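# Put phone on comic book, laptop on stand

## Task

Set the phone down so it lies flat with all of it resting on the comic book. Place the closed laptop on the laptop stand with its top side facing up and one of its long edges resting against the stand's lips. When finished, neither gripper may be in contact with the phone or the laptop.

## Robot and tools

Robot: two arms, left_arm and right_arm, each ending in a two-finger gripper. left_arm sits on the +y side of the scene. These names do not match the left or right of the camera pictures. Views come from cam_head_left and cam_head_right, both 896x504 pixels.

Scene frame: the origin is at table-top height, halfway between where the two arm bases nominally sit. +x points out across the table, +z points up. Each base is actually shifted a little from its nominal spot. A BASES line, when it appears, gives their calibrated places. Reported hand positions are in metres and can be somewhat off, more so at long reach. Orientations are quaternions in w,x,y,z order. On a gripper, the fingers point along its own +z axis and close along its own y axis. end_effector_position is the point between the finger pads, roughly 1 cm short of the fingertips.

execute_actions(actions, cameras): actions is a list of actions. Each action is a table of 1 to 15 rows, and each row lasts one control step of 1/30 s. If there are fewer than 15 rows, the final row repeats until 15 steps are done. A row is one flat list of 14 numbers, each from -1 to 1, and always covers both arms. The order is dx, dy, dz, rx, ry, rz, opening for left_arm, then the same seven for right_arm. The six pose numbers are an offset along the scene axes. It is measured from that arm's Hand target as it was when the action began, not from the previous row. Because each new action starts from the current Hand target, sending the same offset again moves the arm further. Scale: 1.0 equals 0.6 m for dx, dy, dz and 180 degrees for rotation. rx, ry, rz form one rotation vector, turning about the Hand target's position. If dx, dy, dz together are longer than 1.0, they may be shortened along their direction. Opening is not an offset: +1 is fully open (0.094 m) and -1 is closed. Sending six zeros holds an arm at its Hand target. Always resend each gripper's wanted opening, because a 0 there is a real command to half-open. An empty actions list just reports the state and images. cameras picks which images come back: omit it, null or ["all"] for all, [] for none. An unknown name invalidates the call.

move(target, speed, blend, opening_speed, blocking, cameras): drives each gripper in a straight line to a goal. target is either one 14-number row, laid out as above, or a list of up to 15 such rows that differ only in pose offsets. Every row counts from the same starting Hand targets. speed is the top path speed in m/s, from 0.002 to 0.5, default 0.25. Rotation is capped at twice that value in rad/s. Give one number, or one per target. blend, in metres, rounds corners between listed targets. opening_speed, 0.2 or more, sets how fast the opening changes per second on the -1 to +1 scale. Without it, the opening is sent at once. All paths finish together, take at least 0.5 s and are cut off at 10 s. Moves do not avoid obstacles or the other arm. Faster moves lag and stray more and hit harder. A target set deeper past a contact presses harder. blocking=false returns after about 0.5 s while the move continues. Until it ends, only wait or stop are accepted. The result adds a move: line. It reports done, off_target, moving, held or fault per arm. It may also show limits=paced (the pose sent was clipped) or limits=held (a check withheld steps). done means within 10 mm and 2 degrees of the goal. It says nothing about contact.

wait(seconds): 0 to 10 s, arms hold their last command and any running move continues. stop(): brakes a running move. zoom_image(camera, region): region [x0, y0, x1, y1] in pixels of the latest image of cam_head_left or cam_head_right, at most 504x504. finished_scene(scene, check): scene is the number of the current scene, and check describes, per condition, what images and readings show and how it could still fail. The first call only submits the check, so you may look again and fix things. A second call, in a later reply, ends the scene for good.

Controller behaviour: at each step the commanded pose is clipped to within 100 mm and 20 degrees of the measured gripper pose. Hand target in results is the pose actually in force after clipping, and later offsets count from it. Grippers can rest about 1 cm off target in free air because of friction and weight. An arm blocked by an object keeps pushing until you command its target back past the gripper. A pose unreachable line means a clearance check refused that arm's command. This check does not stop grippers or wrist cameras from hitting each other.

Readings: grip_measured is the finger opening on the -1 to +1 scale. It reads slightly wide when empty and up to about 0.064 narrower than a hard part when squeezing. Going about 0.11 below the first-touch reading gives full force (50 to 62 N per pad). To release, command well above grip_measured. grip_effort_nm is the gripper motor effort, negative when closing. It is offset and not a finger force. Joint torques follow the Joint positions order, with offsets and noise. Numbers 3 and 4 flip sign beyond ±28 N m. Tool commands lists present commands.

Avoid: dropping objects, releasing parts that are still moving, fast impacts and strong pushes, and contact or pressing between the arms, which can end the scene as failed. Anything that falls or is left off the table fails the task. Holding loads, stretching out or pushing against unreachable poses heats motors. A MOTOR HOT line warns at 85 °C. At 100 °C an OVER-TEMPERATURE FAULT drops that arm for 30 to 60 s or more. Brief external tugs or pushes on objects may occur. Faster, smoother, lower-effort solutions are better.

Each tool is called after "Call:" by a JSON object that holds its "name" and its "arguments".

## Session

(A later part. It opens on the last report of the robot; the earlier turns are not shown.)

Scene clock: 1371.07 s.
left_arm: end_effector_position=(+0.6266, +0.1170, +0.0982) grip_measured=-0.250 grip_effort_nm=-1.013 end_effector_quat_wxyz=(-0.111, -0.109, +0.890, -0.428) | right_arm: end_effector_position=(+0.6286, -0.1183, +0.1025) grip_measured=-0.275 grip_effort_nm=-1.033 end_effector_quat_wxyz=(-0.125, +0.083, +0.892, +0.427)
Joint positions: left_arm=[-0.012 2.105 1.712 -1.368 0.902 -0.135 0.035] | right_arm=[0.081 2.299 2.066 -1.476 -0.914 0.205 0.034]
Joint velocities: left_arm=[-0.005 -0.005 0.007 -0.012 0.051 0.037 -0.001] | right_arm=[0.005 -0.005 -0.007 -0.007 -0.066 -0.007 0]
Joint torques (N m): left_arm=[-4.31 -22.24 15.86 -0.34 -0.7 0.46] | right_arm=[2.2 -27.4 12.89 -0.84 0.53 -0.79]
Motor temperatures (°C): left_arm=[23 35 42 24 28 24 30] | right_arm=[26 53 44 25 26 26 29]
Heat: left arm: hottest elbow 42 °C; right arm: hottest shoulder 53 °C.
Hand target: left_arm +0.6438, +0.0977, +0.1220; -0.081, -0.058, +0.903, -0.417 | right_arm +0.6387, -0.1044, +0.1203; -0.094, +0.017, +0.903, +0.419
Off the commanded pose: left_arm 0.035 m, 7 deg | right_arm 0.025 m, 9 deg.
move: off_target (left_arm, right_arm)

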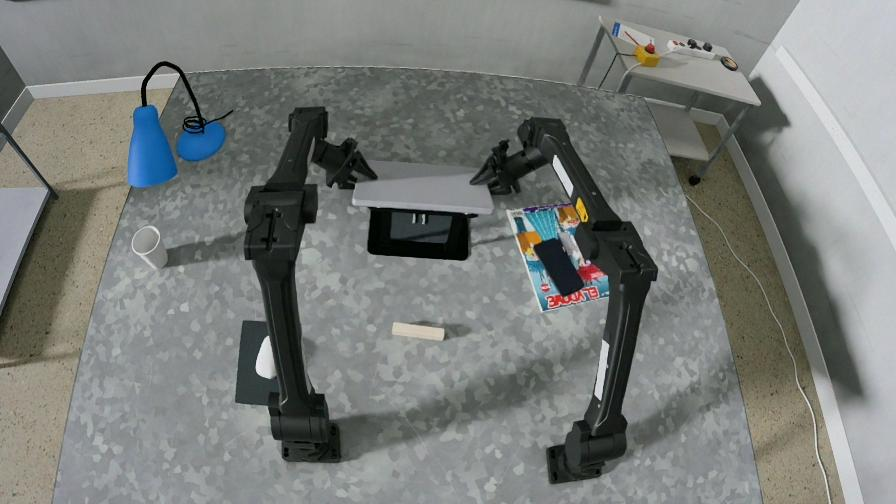

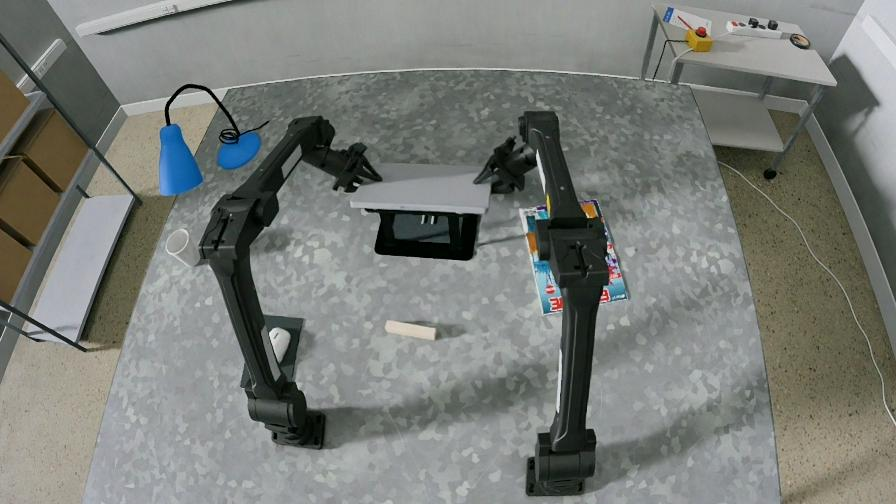

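Call:
{"name": "move", "arguments": {"target": [0.02,0.0,-0.025,0,0,0,-0.4,0.02,0,-0.032,0,0,0,-0.45], "speed": 0.04}}

Call:
{"name": "zoom_image", "arguments": {"camera": "cam_head_left", "region": [340, 130, 500, 270]}}

Call:
{"name": "zoom_image", "arguments": {"camera": "cam_head_right", "region": [340, 130, 500, 270]}}

Scene clock: 1375.07 s.
left_arm: end_effector_position=(+0.6333, +0.1170, +0.0914) grip_measured=-0.250 grip_effort_nm=-1.009 end_effector_quat_wxyz=(-0.117, -0.116, +0.889, -0.427) | right_arm: end_effector_position=(+0.6358, -0.1181, +0.0950) grip_measured=-0.275 grip_effort_nm=-1.038 end_effector_quat_wxyz=(-0.129, +0.088, +0.890, +0.427)
Joint positions: left_arm=[-0.012 2.133 1.739 -1.374 0.903 -0.147 0.035] | right_arm=[0.08 2.331 2.103 -1.487 -0.918 0.211 0.034]
Joint velocities: left_arm=[-0.015 -0.005 0.007 -0.012 -0.007 -0.081 0] | right_arm=[0.005 -0.015 0.002 -0.002 -0.095 0.022 0]
Joint torques (N m): left_arm=[-4.31 -22.3 16.62 -0.02 -0.68 0.55] | right_arm=[2.08 -25.52 13.22 0.01 0.66 -0.82]
Motor temperatures (°C): left_arm=[23 35 42 24 28 24 30] | right_arm=[26 53 45 25 25 26 29]
Heat: left arm: hottest elbow 42 °C; right arm: hottest shoulder 53 °C.
Hand target: left_arm +0.6559, +0.0975, +0.1070; -0.081, -0.058, +0.903, -0.417 | right_arm +0.6503, -0.1047, +0.1009; -0.094, +0.017, +0.903, +0.419
Off the commanded pose: left_arm 0.033 m, 8 deg | right_arm 0.021 m, 9 deg.
move: off_target (left_arm, right_arm)

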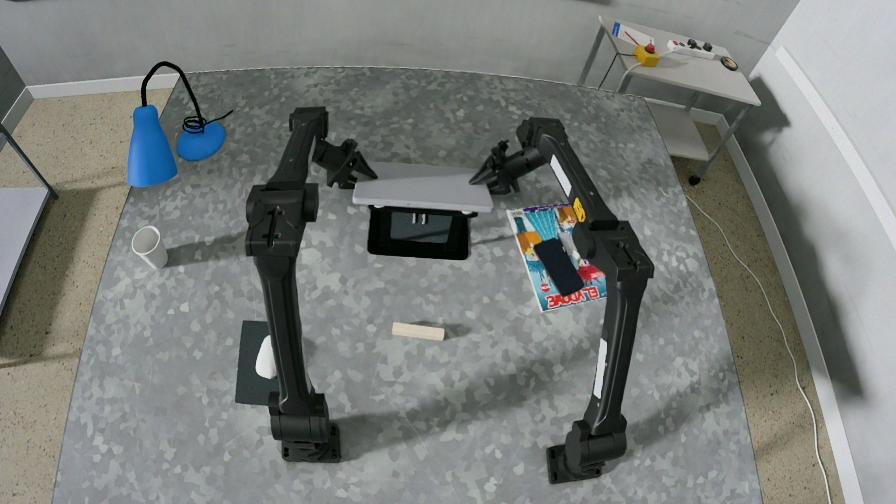

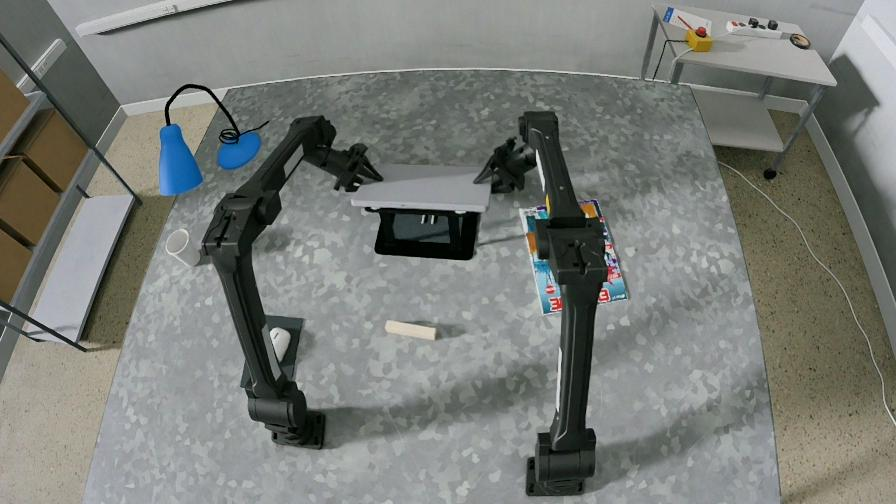

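Scaled by 3.150.

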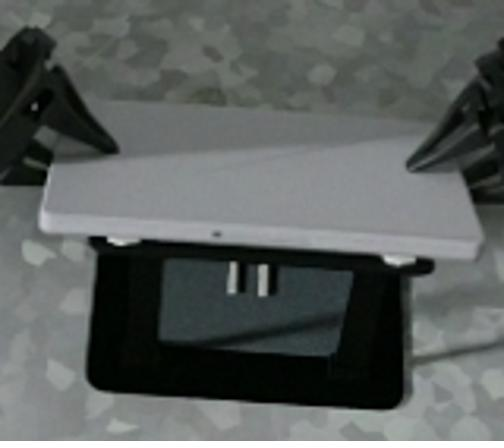

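Scaled by 3.150.

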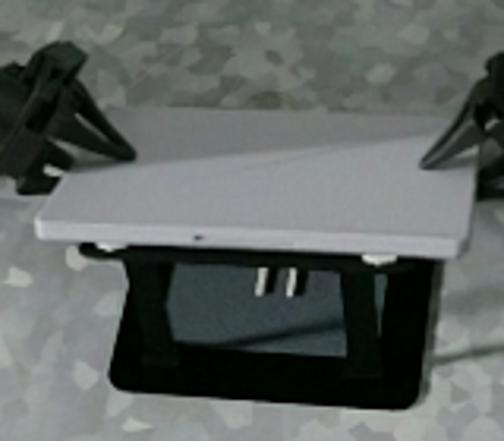

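Call:
{"name": "move", "arguments": {"target": [0.01,0.0,-0.03,0,0,0,-0.4,0.01,0,-0.035,0,0,0,-0.45], "speed": 0.04}}

Call:
{"name": "zoom_image", "arguments": {"camera": "cam_head_left", "region": [340, 130, 500, 270]}}

Call:
{"name": "zoom_image", "arguments": {"camera": "cam_head_right", "region": [340, 130, 500, 270]}}

Scene clock: 1378.63 s.
left_arm: end_effector_position=(+0.6385, +0.1167, +0.0832) grip_measured=-0.253 grip_effort_nm=-1.004 end_effector_quat_wxyz=(-0.123, -0.124, +0.887, -0.428) | right_arm: end_effector_position=(+0.6412, -0.1185, +0.0858) grip_measured=-0.275 grip_effort_nm=-1.043 end_effector_quat_wxyz=(-0.131, +0.093, +0.889, +0.429)
Joint positions: left_arm=[-0.012 2.158 1.759 -1.374 0.907 -0.162 0.035] | right_arm=[0.078 2.357 2.123 -1.483 -0.921 0.219 0.034]
Joint velocities: left_arm=[-0.015 -0.005 -0.012 -0.002 0.037 0.007 0] | right_arm=[-0.024 -0.024 0.017 0.012 -0.022 0.022 0]
Joint torques (N m): left_arm=[-4.37 -21.66 15.82 1.06 -0.84 0.68] | right_arm=[2.14 -24.82 12.18 0.42 0.82 -0.92]
Motor temperatures (°C): left_arm=[23 35 43 24 28 24 30] | right_arm=[26 52 46 25 25 26 29]
Heat: left arm: hottest elbow 43 °C; right arm: hottest shoulder 52 °C.
Hand target: left_arm +0.6619, +0.0973, +0.0892; -0.081, -0.058, +0.903, -0.417 | right_arm +0.6559, -0.1053, +0.0798; -0.094, +0.017, +0.903, +0.419
Off the commanded pose: left_arm 0.031 m, 9 deg | right_arm 0.021 m, 10 deg.
move: off_target (left_arm, right_arm)

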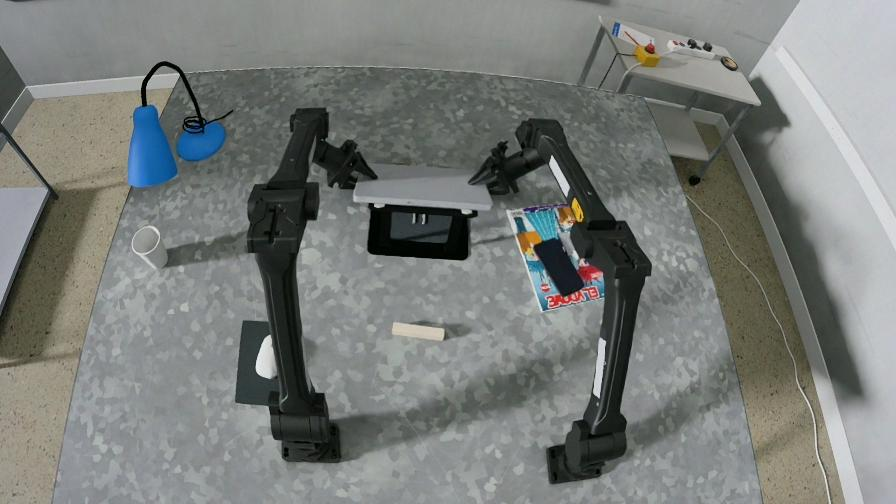

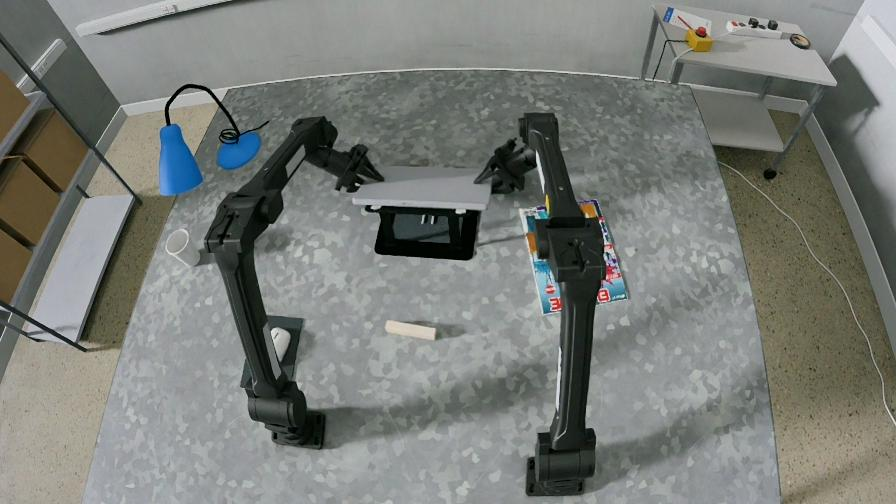

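Scaled by 3.150.

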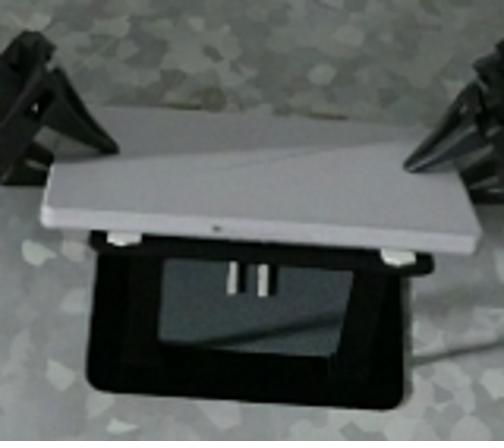

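Scaled by 3.150.

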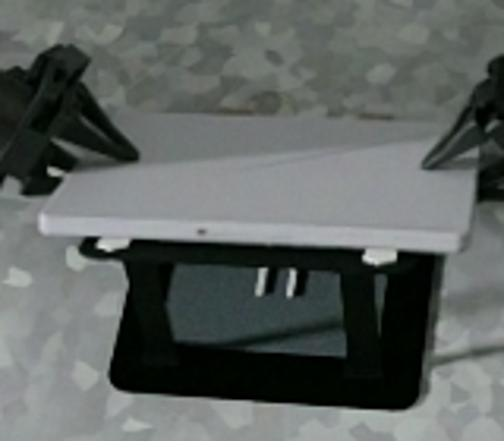

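Call:
{"name": "move", "arguments": {"target": [-0.01,0.0,-0.015,0,-0.025,0,-0.4,-0.01,0,-0.015,0,-0.025,0,-0.45], "speed": 0.04}}

Call:
{"name": "zoom_image", "arguments": {"camera": "cam_head_left", "region": [340, 130, 500, 270]}}

Call:
{"name": "zoom_image", "arguments": {"camera": "cam_head_right", "region": [340, 130, 500, 270]}}

Scene clock: 1385.47 s.
left_arm: end_effector_position=(+0.6530, +0.1166, +0.0760) grip_measured=-0.254 grip_effort_nm=-1.004 end_effector_quat_wxyz=(-0.088, -0.117, +0.890, -0.433) | right_arm: end_effector_position=(+0.6557, -0.1182, +0.0765) grip_measured=-0.275 grip_effort_nm=-1.038 end_effector_quat_wxyz=(-0.094, +0.083, +0.892, +0.434)
Joint positions: left_arm=[-0.012 2.159 1.746 -1.269 0.91 -0.19 0.035] | right_arm=[0.077 2.354 2.099 -1.366 -0.92 0.243 0.034]
Joint velocities: left_arm=[0.005 -0.015 0.002 -0.007 0.022 -0.022 0] | right_arm=[-0.005 -0.005 -0.022 0.007 0.022 0.022 0.001]
Joint torques (N m): left_arm=[-3.6 -25.23 9.17 1.88 -0.97 1.07] | right_arm=[2.37 -29.16 6.35 0.98 1.06 -1.2]
Motor temperatures (°C): left_arm=[23 34 44 24 28 24 30] | right_arm=[26 52 47 25 26 26 29]
Heat: left arm: hottest elbow 44 °C; right arm: hottest shoulder 52 °C.
Hand target: left_arm +0.6559, +0.0972, +0.0803; -0.046, -0.042, +0.906, -0.419 | right_arm +0.6496, -0.1054, +0.0710; -0.058, +0.000, +0.906, +0.419
Off the commanded pose: left_arm 0.020 m, 10 deg | right_arm 0.015 m, 11 deg.
move: off_target (left_arm, right_arm)

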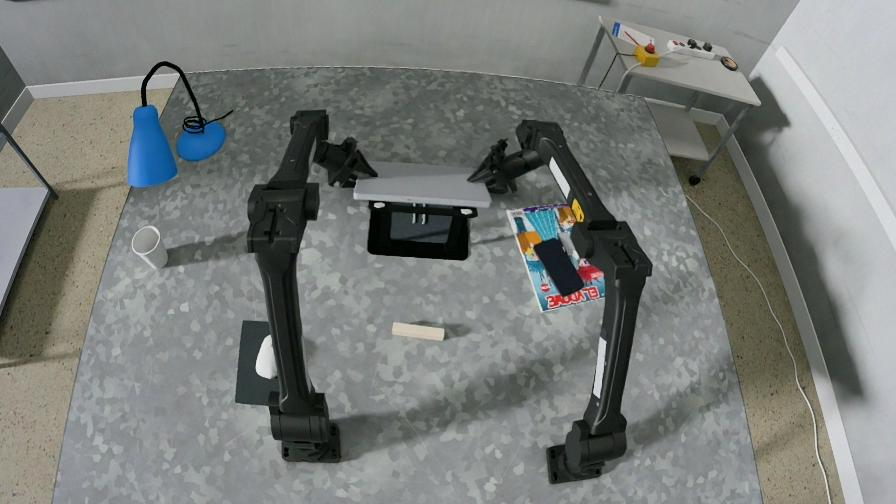

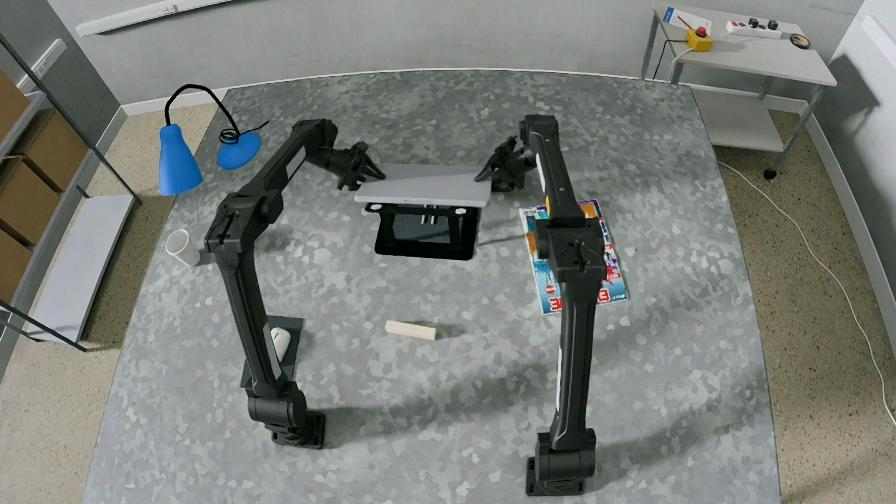

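Scaled by 3.150.

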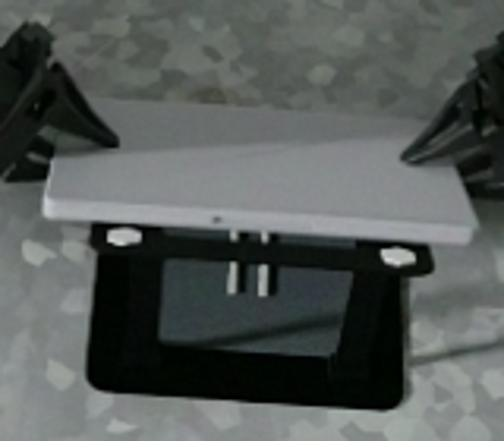

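Scaled by 3.150.

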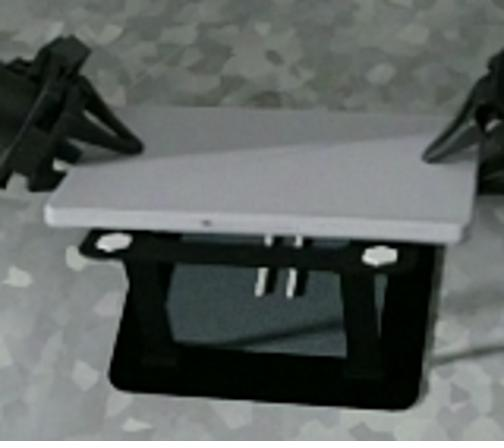

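Call:
{"name": "move", "arguments": {"target": [-0.04,0.0,0.08,0,0,0,-0.4,-0.033,0,0.095,0,0,0,-0.45], "speed": 0.05}}

Call:
{"name": "zoom_image", "arguments": {"camera": "cam_head_left", "region": [340, 130, 500, 270]}}

Call:
{"name": "zoom_image", "arguments": {"camera": "cam_head_right", "region": [340, 130, 500, 270]}}

Scene clock: 1391.60 s.
left_arm: end_effector_position=(+0.6371, +0.1154, +0.0899) grip_measured=-0.255 grip_effort_nm=-1.009 end_effector_quat_wxyz=(-0.078, -0.099, +0.893, -0.432) | right_arm: end_effector_position=(+0.6408, -0.1207, +0.0929) grip_measured=-0.275 grip_effort_nm=-1.038 end_effector_quat_wxyz=(-0.092, +0.068, +0.896, +0.430)
Joint positions: left_arm=[-0.015 2.101 1.687 -1.262 0.905 -0.155 0.035] | right_arm=[0.077 2.3 2.048 -1.385 -0.908 0.202 0.034]
Joint velocities: left_arm=[0.005 0.005 -0.017 -0.002 -0.022 -0.022 -0.002] | right_arm=[-0.024 -0.015 -0.012 -0.002 0.007 -0.022 0.001]
Joint torques (N m): left_arm=[-4.54 -28.34 9.48 -0.36 -0.85 0.7] | right_arm=[2.67 -32.79 7.41 -0.46 0.65 -0.77]
Motor temperatures (°C): left_arm=[23 34 43 24 28 24 30] | right_arm=[26 53 45 25 26 27 29]
Heat: left arm: hottest elbow 43 °C; right arm: hottest shoulder 53 °C.
Hand target: left_arm +0.6318, +0.0978, +0.1279; -0.046, -0.042, +0.906, -0.419 | right_arm +0.6308, -0.1043, +0.1285; -0.059, +0.000, +0.906, +0.420
Off the commanded pose: left_arm 0.043 m, 8 deg | right_arm 0.040 m, 9 deg.
move: off_target (left_arm, right_arm)

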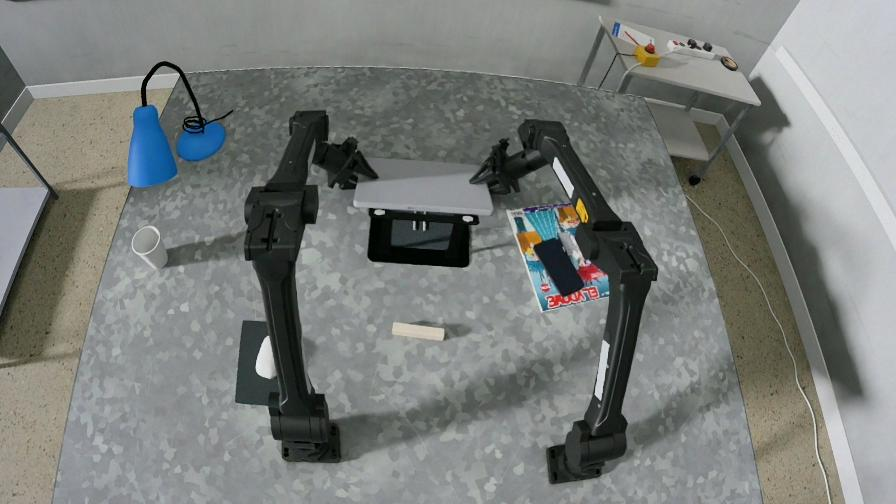

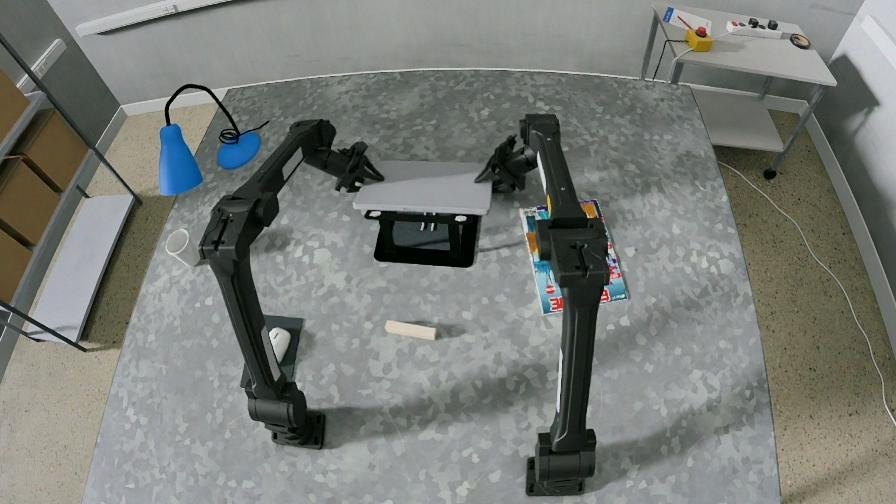

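Scaled by 3.150.

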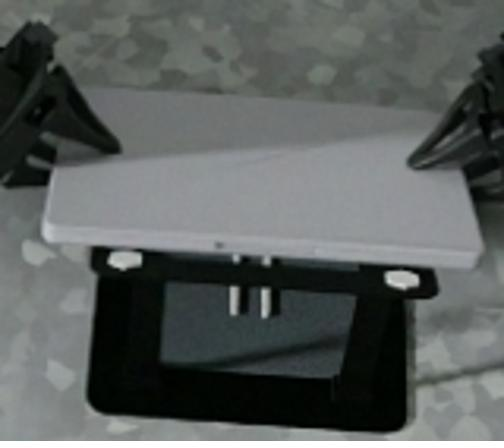

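Scaled by 3.150.

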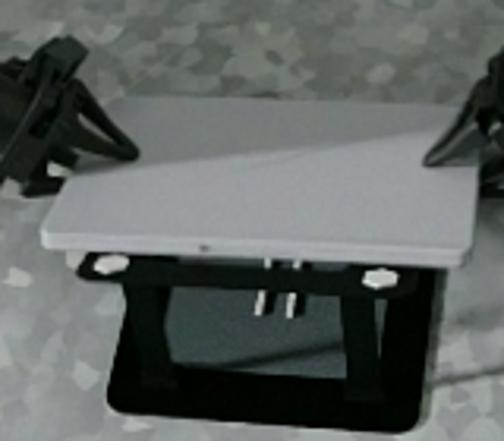

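Call:
{"name": "move", "arguments": {"target": [0.03,0.0,0.06,0,-0.015,0,-0.4,0.03,0,0.06,0,-0.015,0,-0.45], "speed": 0.05}}

Call:
{"name": "zoom_image", "arguments": {"camera": "cam_head_left", "region": [340, 130, 500, 270]}}

Call:
{"name": "zoom_image", "arguments": {"camera": "cam_head_right", "region": [340, 130, 500, 270]}}

Scene clock: 1395.67 s.
left_arm: end_effector_position=(+0.6312, +0.1150, +0.0926) grip_measured=-0.255 grip_effort_nm=-1.004 end_effector_quat_wxyz=(-0.089, -0.099, +0.893, -0.430) | right_arm: end_effector_position=(+0.6350, -0.1214, +0.0942) grip_measured=-0.275 grip_effort_nm=-1.038 end_effector_quat_wxyz=(-0.103, +0.071, +0.895, +0.427)
Joint positions: left_arm=[-0.016 2.097 1.687 -1.295 0.902 -0.144 0.035] | right_arm=[0.077 2.299 2.048 -1.417 -0.907 0.193 0.034]
Joint velocities: left_arm=[0.005 0.005 -0.007 0.002 -0.051 -0.081 0] | right_arm=[-0.005 0.005 0.007 -0.002 -0.022 -0.037 -0.001]
Joint torques (N m): left_arm=[-3.37 -29.45 15.68 -0.36 -0.72 0.5] | right_arm=[2.55 -33.32 13.31 -0.7 0.82 -0.65]
Motor temperatures (°C): left_arm=[23 34 43 24 28 24 30] | right_arm=[26 54 46 25 26 27 29]
Heat: left arm: hottest elbow 43 °C; right arm: hottest shoulder 54 °C.
Hand target: left_arm +0.6500, +0.0981, +0.1640; -0.024, -0.032, +0.906, -0.420 | right_arm +0.6494, -0.1038, +0.1642; -0.037, -0.010, +0.907, +0.419
Off the commanded pose: left_arm 0.076 m, 11 deg | right_arm 0.074 m, 12 deg.
move: off_target (left_arm, right_arm)

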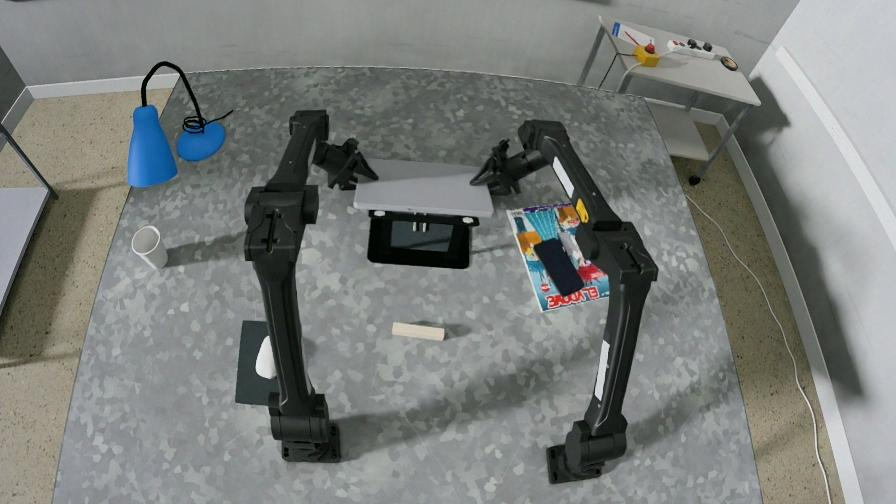

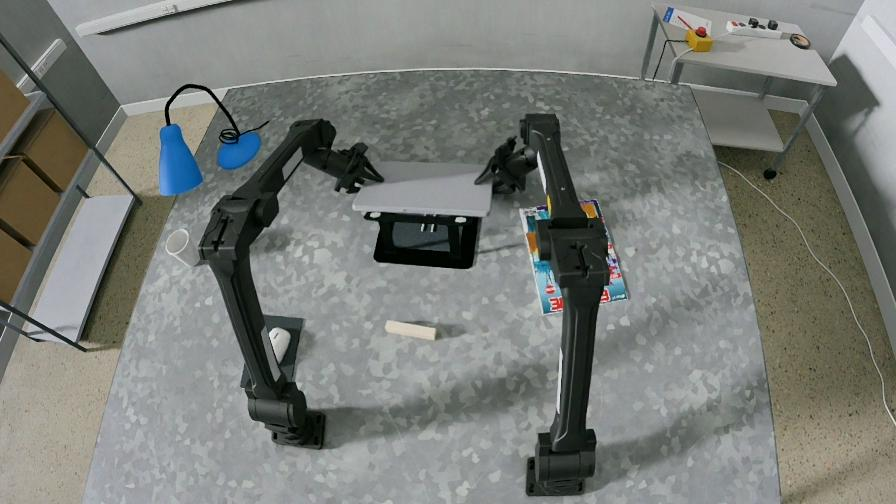

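Scaled by 3.150.

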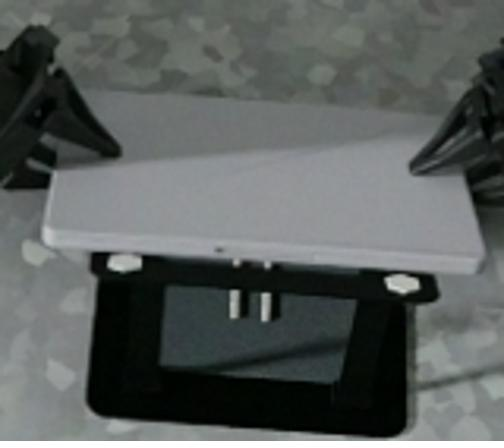

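Scaled by 3.150.

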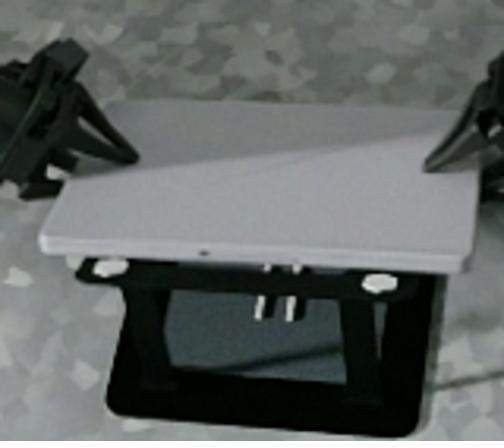

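Call:
{"name": "move", "arguments": {"target": [0.06,0.0,0.03,0,-0.01,0,-0.4,0.06,0,0.03,0,-0.01,0,-0.45], "speed": 0.06}}

Call:
{"name": "zoom_image", "arguments": {"camera": "cam_head_left", "region": [340, 130, 500, 270]}}

Call:
{"name": "zoom_image", "arguments": {"camera": "cam_head_right", "region": [340, 130, 500, 270]}}

Scene clock: 1399.93 s.
left_arm: end_effector_position=(+0.6622, +0.1149, +0.1242) grip_measured=-0.255 grip_effort_nm=-1.009 end_effector_quat_wxyz=(-0.063, -0.081, +0.896, -0.433) | right_arm: end_effector_position=(+0.6670, -0.1199, +0.1287) grip_measured=-0.275 grip_effort_nm=-1.038 end_effector_quat_wxyz=(-0.081, +0.051, +0.900, +0.426)
Joint positions: left_arm=[-0.016 2.124 1.824 -1.356 0.902 -0.126 0.035] | right_arm=[0.077 2.367 2.271 -1.536 -0.896 0.166 0.034]
Joint velocities: left_arm=[-0.005 0.005 0.007 -0.017 0.022 -0.081 0.001] | right_arm=[-0.015 -0.015 -0.007 -0.017 -0.007 -0.022 0]
Joint torques (N m): left_arm=[-4.13 -26.7 18.99 -0.54 -0.73 0.35] | right_arm=[2.2 -30.62 15.77 -0.44 0.55 -0.49]
Motor temperatures (°C): left_arm=[23 34 44 24 28 24 30] | right_arm=[26 53 47 25 26 26 29]
Heat: left arm: hottest elbow 44 °C; right arm: hottest shoulder 53 °C.
Hand target: left_arm +0.6861, +0.0979, +0.1822; -0.010, -0.026, +0.907, -0.421 | right_arm +0.6858, -0.1038, +0.1818; -0.023, -0.017, +0.908, +0.419
Off the commanded pose: left_arm 0.065 m, 9 deg | right_arm 0.059 m, 10 deg.
move: off_target (left_arm, right_arm)

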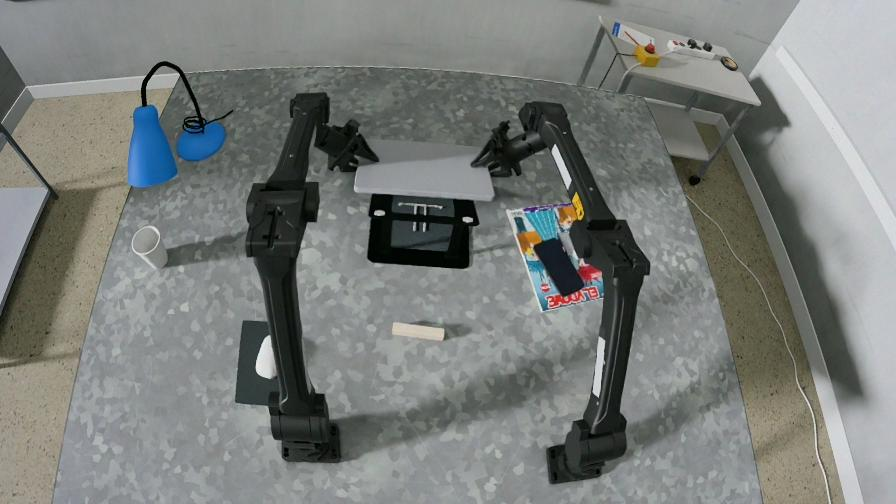

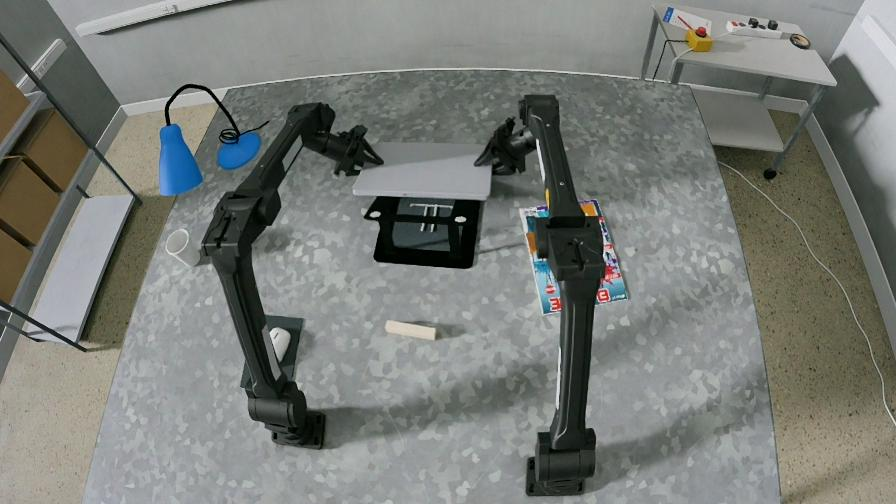

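Scaled by 3.150.

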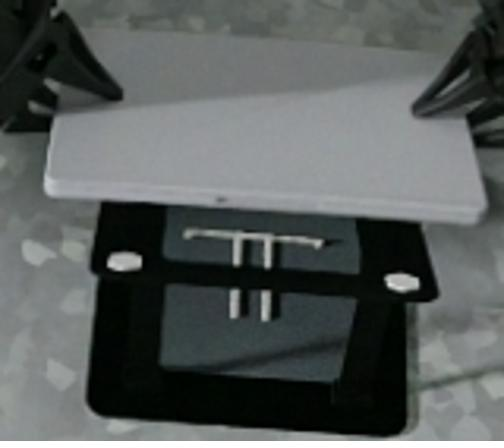

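Scaled by 3.150.

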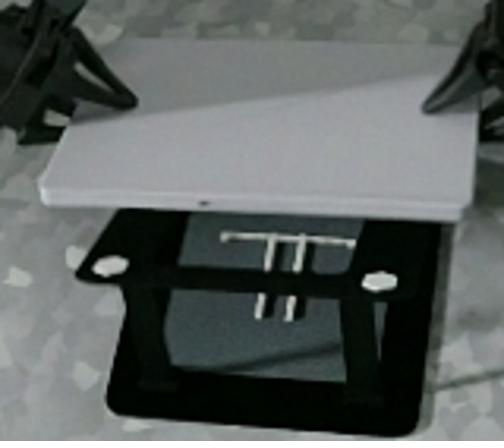

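Call:
{"name": "move", "arguments": {"target": [-0.13,0.0,-0.01,0,0.01,0,-0.4,-0.135,0,-0.01,0,0.01,0,-0.45], "speed": 0.07}}

Call:
{"name": "zoom_image", "arguments": {"camera": "cam_head_left", "region": [340, 130, 500, 270]}}

Call:
{"name": "zoom_image", "arguments": {"camera": "cam_head_right", "region": [340, 130, 500, 270]}}

Scene clock: 1407.03 s.
left_arm: end_effector_position=(+0.6070, +0.1139, +0.1244) grip_measured=-0.255 grip_effort_nm=-1.004 end_effector_quat_wxyz=(-0.072, -0.082, +0.896, -0.430) | right_arm: end_effector_position=(+0.6104, -0.1229, +0.1244) grip_measured=-0.275 grip_effort_nm=-1.038 end_effector_quat_wxyz=(-0.088, +0.055, +0.897, +0.430)
Joint positions: left_arm=[-0.018 1.992 1.607 -1.293 0.897 -0.119 0.035] | right_arm=[0.078 2.187 1.931 -1.389 -0.907 0.17 0.034]
Joint velocities: left_arm=[-0.015 0.005 0.007 -0.002 0.022 0.037 -0.001] | right_arm=[-0.005 0.005 -0.012 0.022 -0.051 -0.007 0.001]
Joint torques (N m): left_arm=[-3.49 -27.63 10.97 0.29 -0.5 0.32] | right_arm=[3.19 -32.38 8.27 0.1 0.76 -0.49]
Motor temperatures (°C): left_arm=[23 34 46 24 28 24 30] | right_arm=[26 55 48 25 26 26 29]
Heat: left arm: hottest elbow 46 °C; right arm: hottest shoulder 55 °C.
Hand target: left_arm +0.6079, +0.0985, +0.1761; -0.024, -0.032, +0.906, -0.420 | right_arm +0.6047, -0.1032, +0.1769; -0.037, -0.010, +0.907, +0.419
Off the commanded pose: left_arm 0.054 m, 8 deg | right_arm 0.055 m, 10 deg.
move: off_target (left_arm, right_arm)

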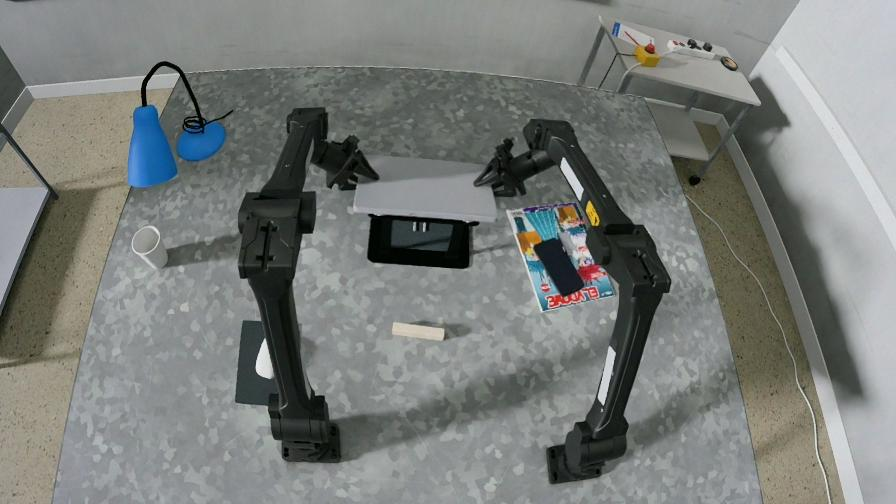

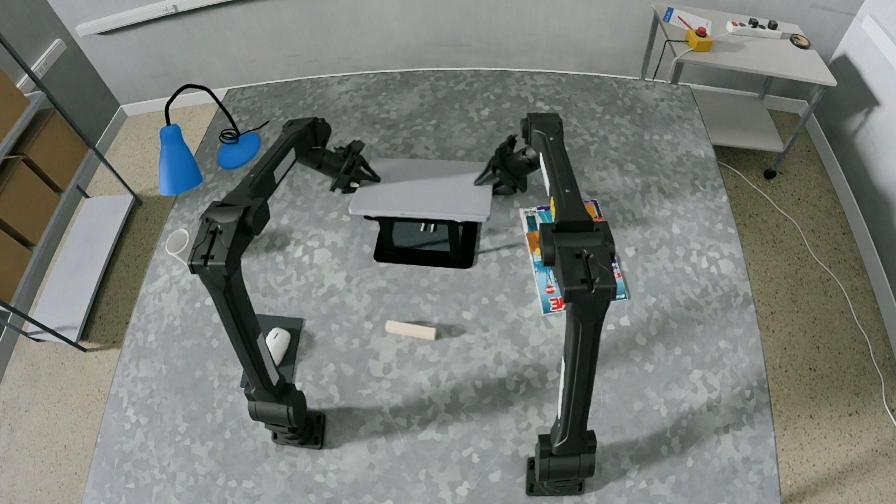

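Scaled by 3.150.

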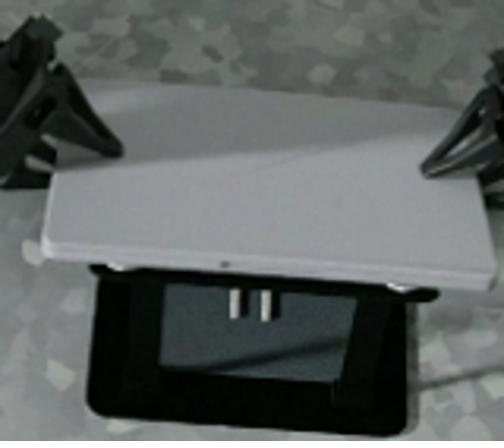

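Scaled by 3.150.

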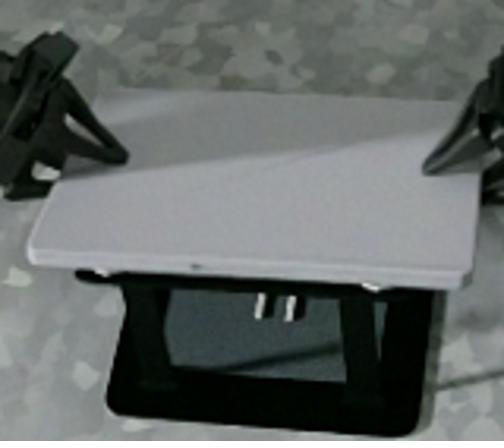

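Call:
{"name": "move", "arguments": {"target": [-0.01,0.0,-0.085,0,0.045,0,-0.4,-0.01,0,-0.09,0,0.045,0,-0.45], "speed": 0.05}}

Call:
{"name": "zoom_image", "arguments": {"camera": "cam_head_left", "region": [340, 130, 500, 270]}}

Call:
{"name": "zoom_image", "arguments": {"camera": "cam_head_right", "region": [340, 130, 500, 270]}}

Scene clock: 1412.73 s.
left_arm: end_effector_position=(+0.6000, +0.1134, +0.1087) grip_measured=-0.255 grip_effort_nm=-1.009 end_effector_quat_wxyz=(-0.101, -0.097, +0.892, -0.429) | right_arm: end_effector_position=(+0.6032, -0.1231, +0.1130) grip_measured=-0.275 grip_effort_nm=-1.043 end_effector_quat_wxyz=(-0.115, +0.073, +0.894, +0.427)
Joint positions: left_arm=[-0.018 2.021 1.603 -1.324 0.902 -0.122 0.035] | right_arm=[0.078 2.204 1.926 -1.42 -0.911 0.183 0.034]
Joint velocities: left_arm=[-0.005 0.005 -0.002 0.007 0.022 0.066 -0.001] | right_arm=[-0.015 -0.015 -0.007 -0.007 0.037 -0.051 -0.002]
Joint torques (N m): left_arm=[-3.72 -23.12 11.9 -0.46 -0.67 0.39] | right_arm=[2.9 -26.81 8.72 -0.58 0.33 -0.55]
Motor temperatures (°C): left_arm=[23 35 45 24 28 24 30] | right_arm=[26 54 47 25 26 26 29]
Heat: left arm: hottest elbow 45 °C; right arm: hottest shoulder 54 °C.
Hand target: left_arm +0.6017, +0.0982, +0.1249; -0.088, -0.061, +0.903, -0.416 | right_arm +0.5979, -0.1039, +0.1230; -0.101, +0.020, +0.902, +0.420
Off the commanded pose: left_arm 0.022 m, 5 deg | right_arm 0.023 m, 6 deg.
move: off_target (left_arm, right_arm)

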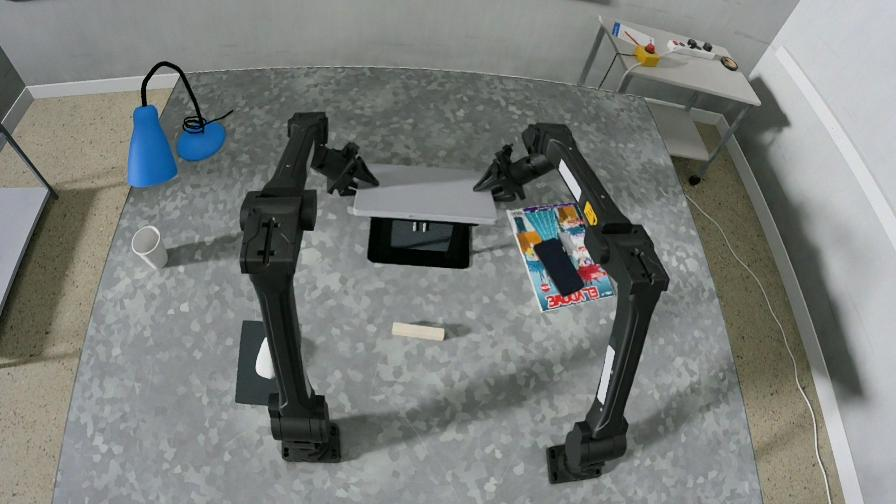

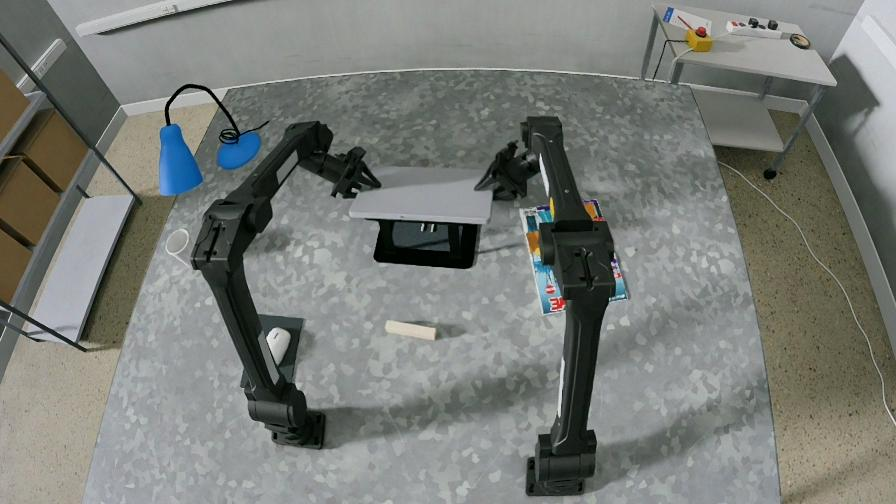

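Scaled by 3.150.

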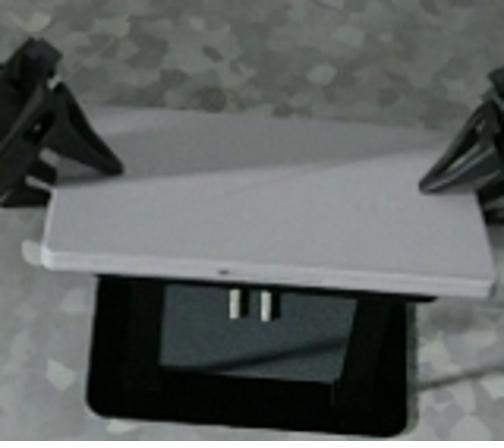

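Scaled by 3.150.

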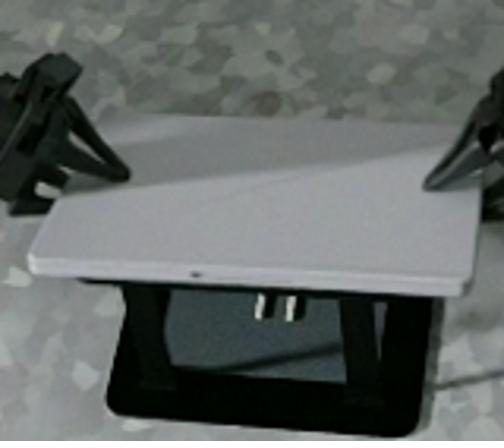

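Call:
{"name": "move", "arguments": {"target": [0.0,0.0,-0.03,0,0.015,0,-0.4,0.0,0,-0.036,0,0.015,0,-0.45], "speed": 0.05}}

Call:
{"name": "zoom_image", "arguments": {"camera": "cam_head_left", "region": [340, 130, 500, 270]}}

Call:
{"name": "zoom_image", "arguments": {"camera": "cam_head_right", "region": [340, 130, 500, 270]}}

Scene clock: 1417.07 s.
left_arm: end_effector_position=(+0.5960, +0.1133, +0.0989) grip_measured=-0.255 grip_effort_nm=-1.009 end_effector_quat_wxyz=(-0.123, -0.115, +0.889, -0.426) | right_arm: end_effector_position=(+0.5996, -0.1224, +0.1017) grip_measured=-0.275 grip_effort_nm=-1.038 end_effector_quat_wxyz=(-0.136, +0.089, +0.889, +0.428)
Joint positions: left_arm=[-0.018 2.041 1.603 -1.344 0.902 -0.144 0.035] | right_arm=[0.078 2.225 1.926 -1.438 -0.92 0.199 0.034]
Joint velocities: left_arm=[0.015 -0.024 0.007 -0.002 0.022 -0.007 0] | right_arm=[-0.005 -0.015 -0.002 -0.002 -0.007 -0.066 -0.001]
Joint torques (N m): left_arm=[-3.9 -22.01 12.66 -0.36 -0.7 0.54] | right_arm=[2.73 -25.52 9.13 -0.4 0.47 -0.74]
Motor temperatures (°C): left_arm=[23 35 44 24 28 24 30] | right_arm=[26 53 47 25 25 26 29]
Heat: left arm: hottest elbow 44 °C; right arm: hottest shoulder 53 °C.
Hand target: left_arm +0.6017, +0.0980, +0.1068; -0.110, -0.071, +0.900, -0.415 | right_arm +0.5976, -0.1043, +0.1012; -0.122, +0.030, +0.899, +0.419
Off the commanded pose: left_arm 0.018 m, 6 deg | right_arm 0.019 m, 7 deg.
move: off_target (left_arm, right_arm)

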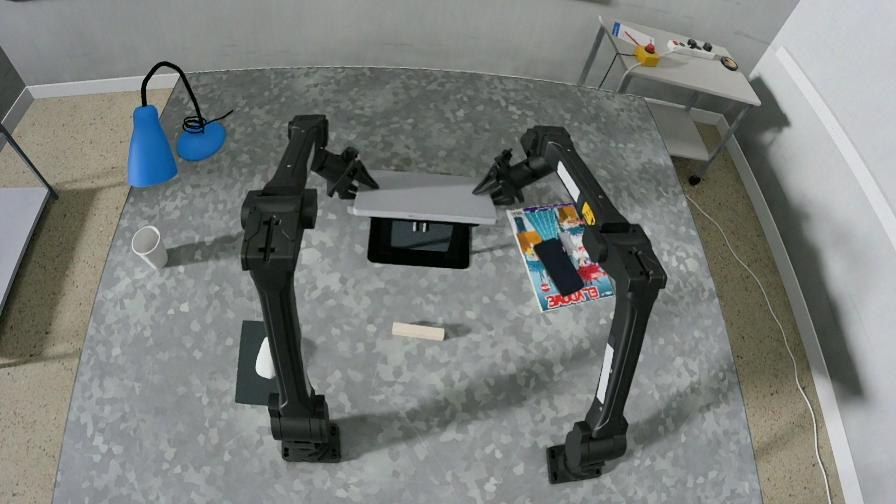

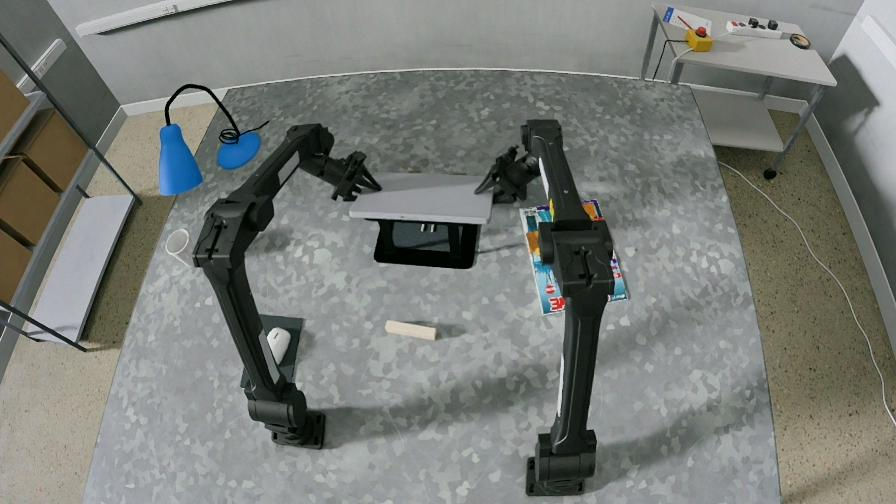

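Scaled by 3.150.

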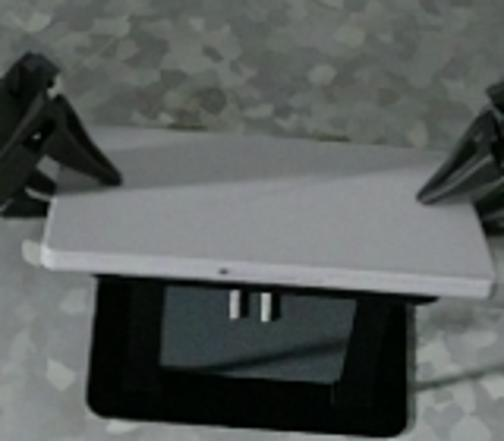

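Scaled by 3.150.

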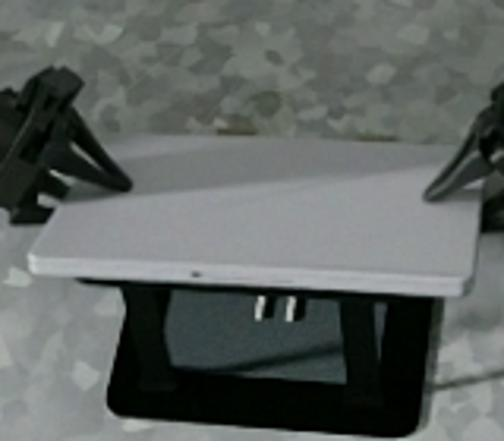

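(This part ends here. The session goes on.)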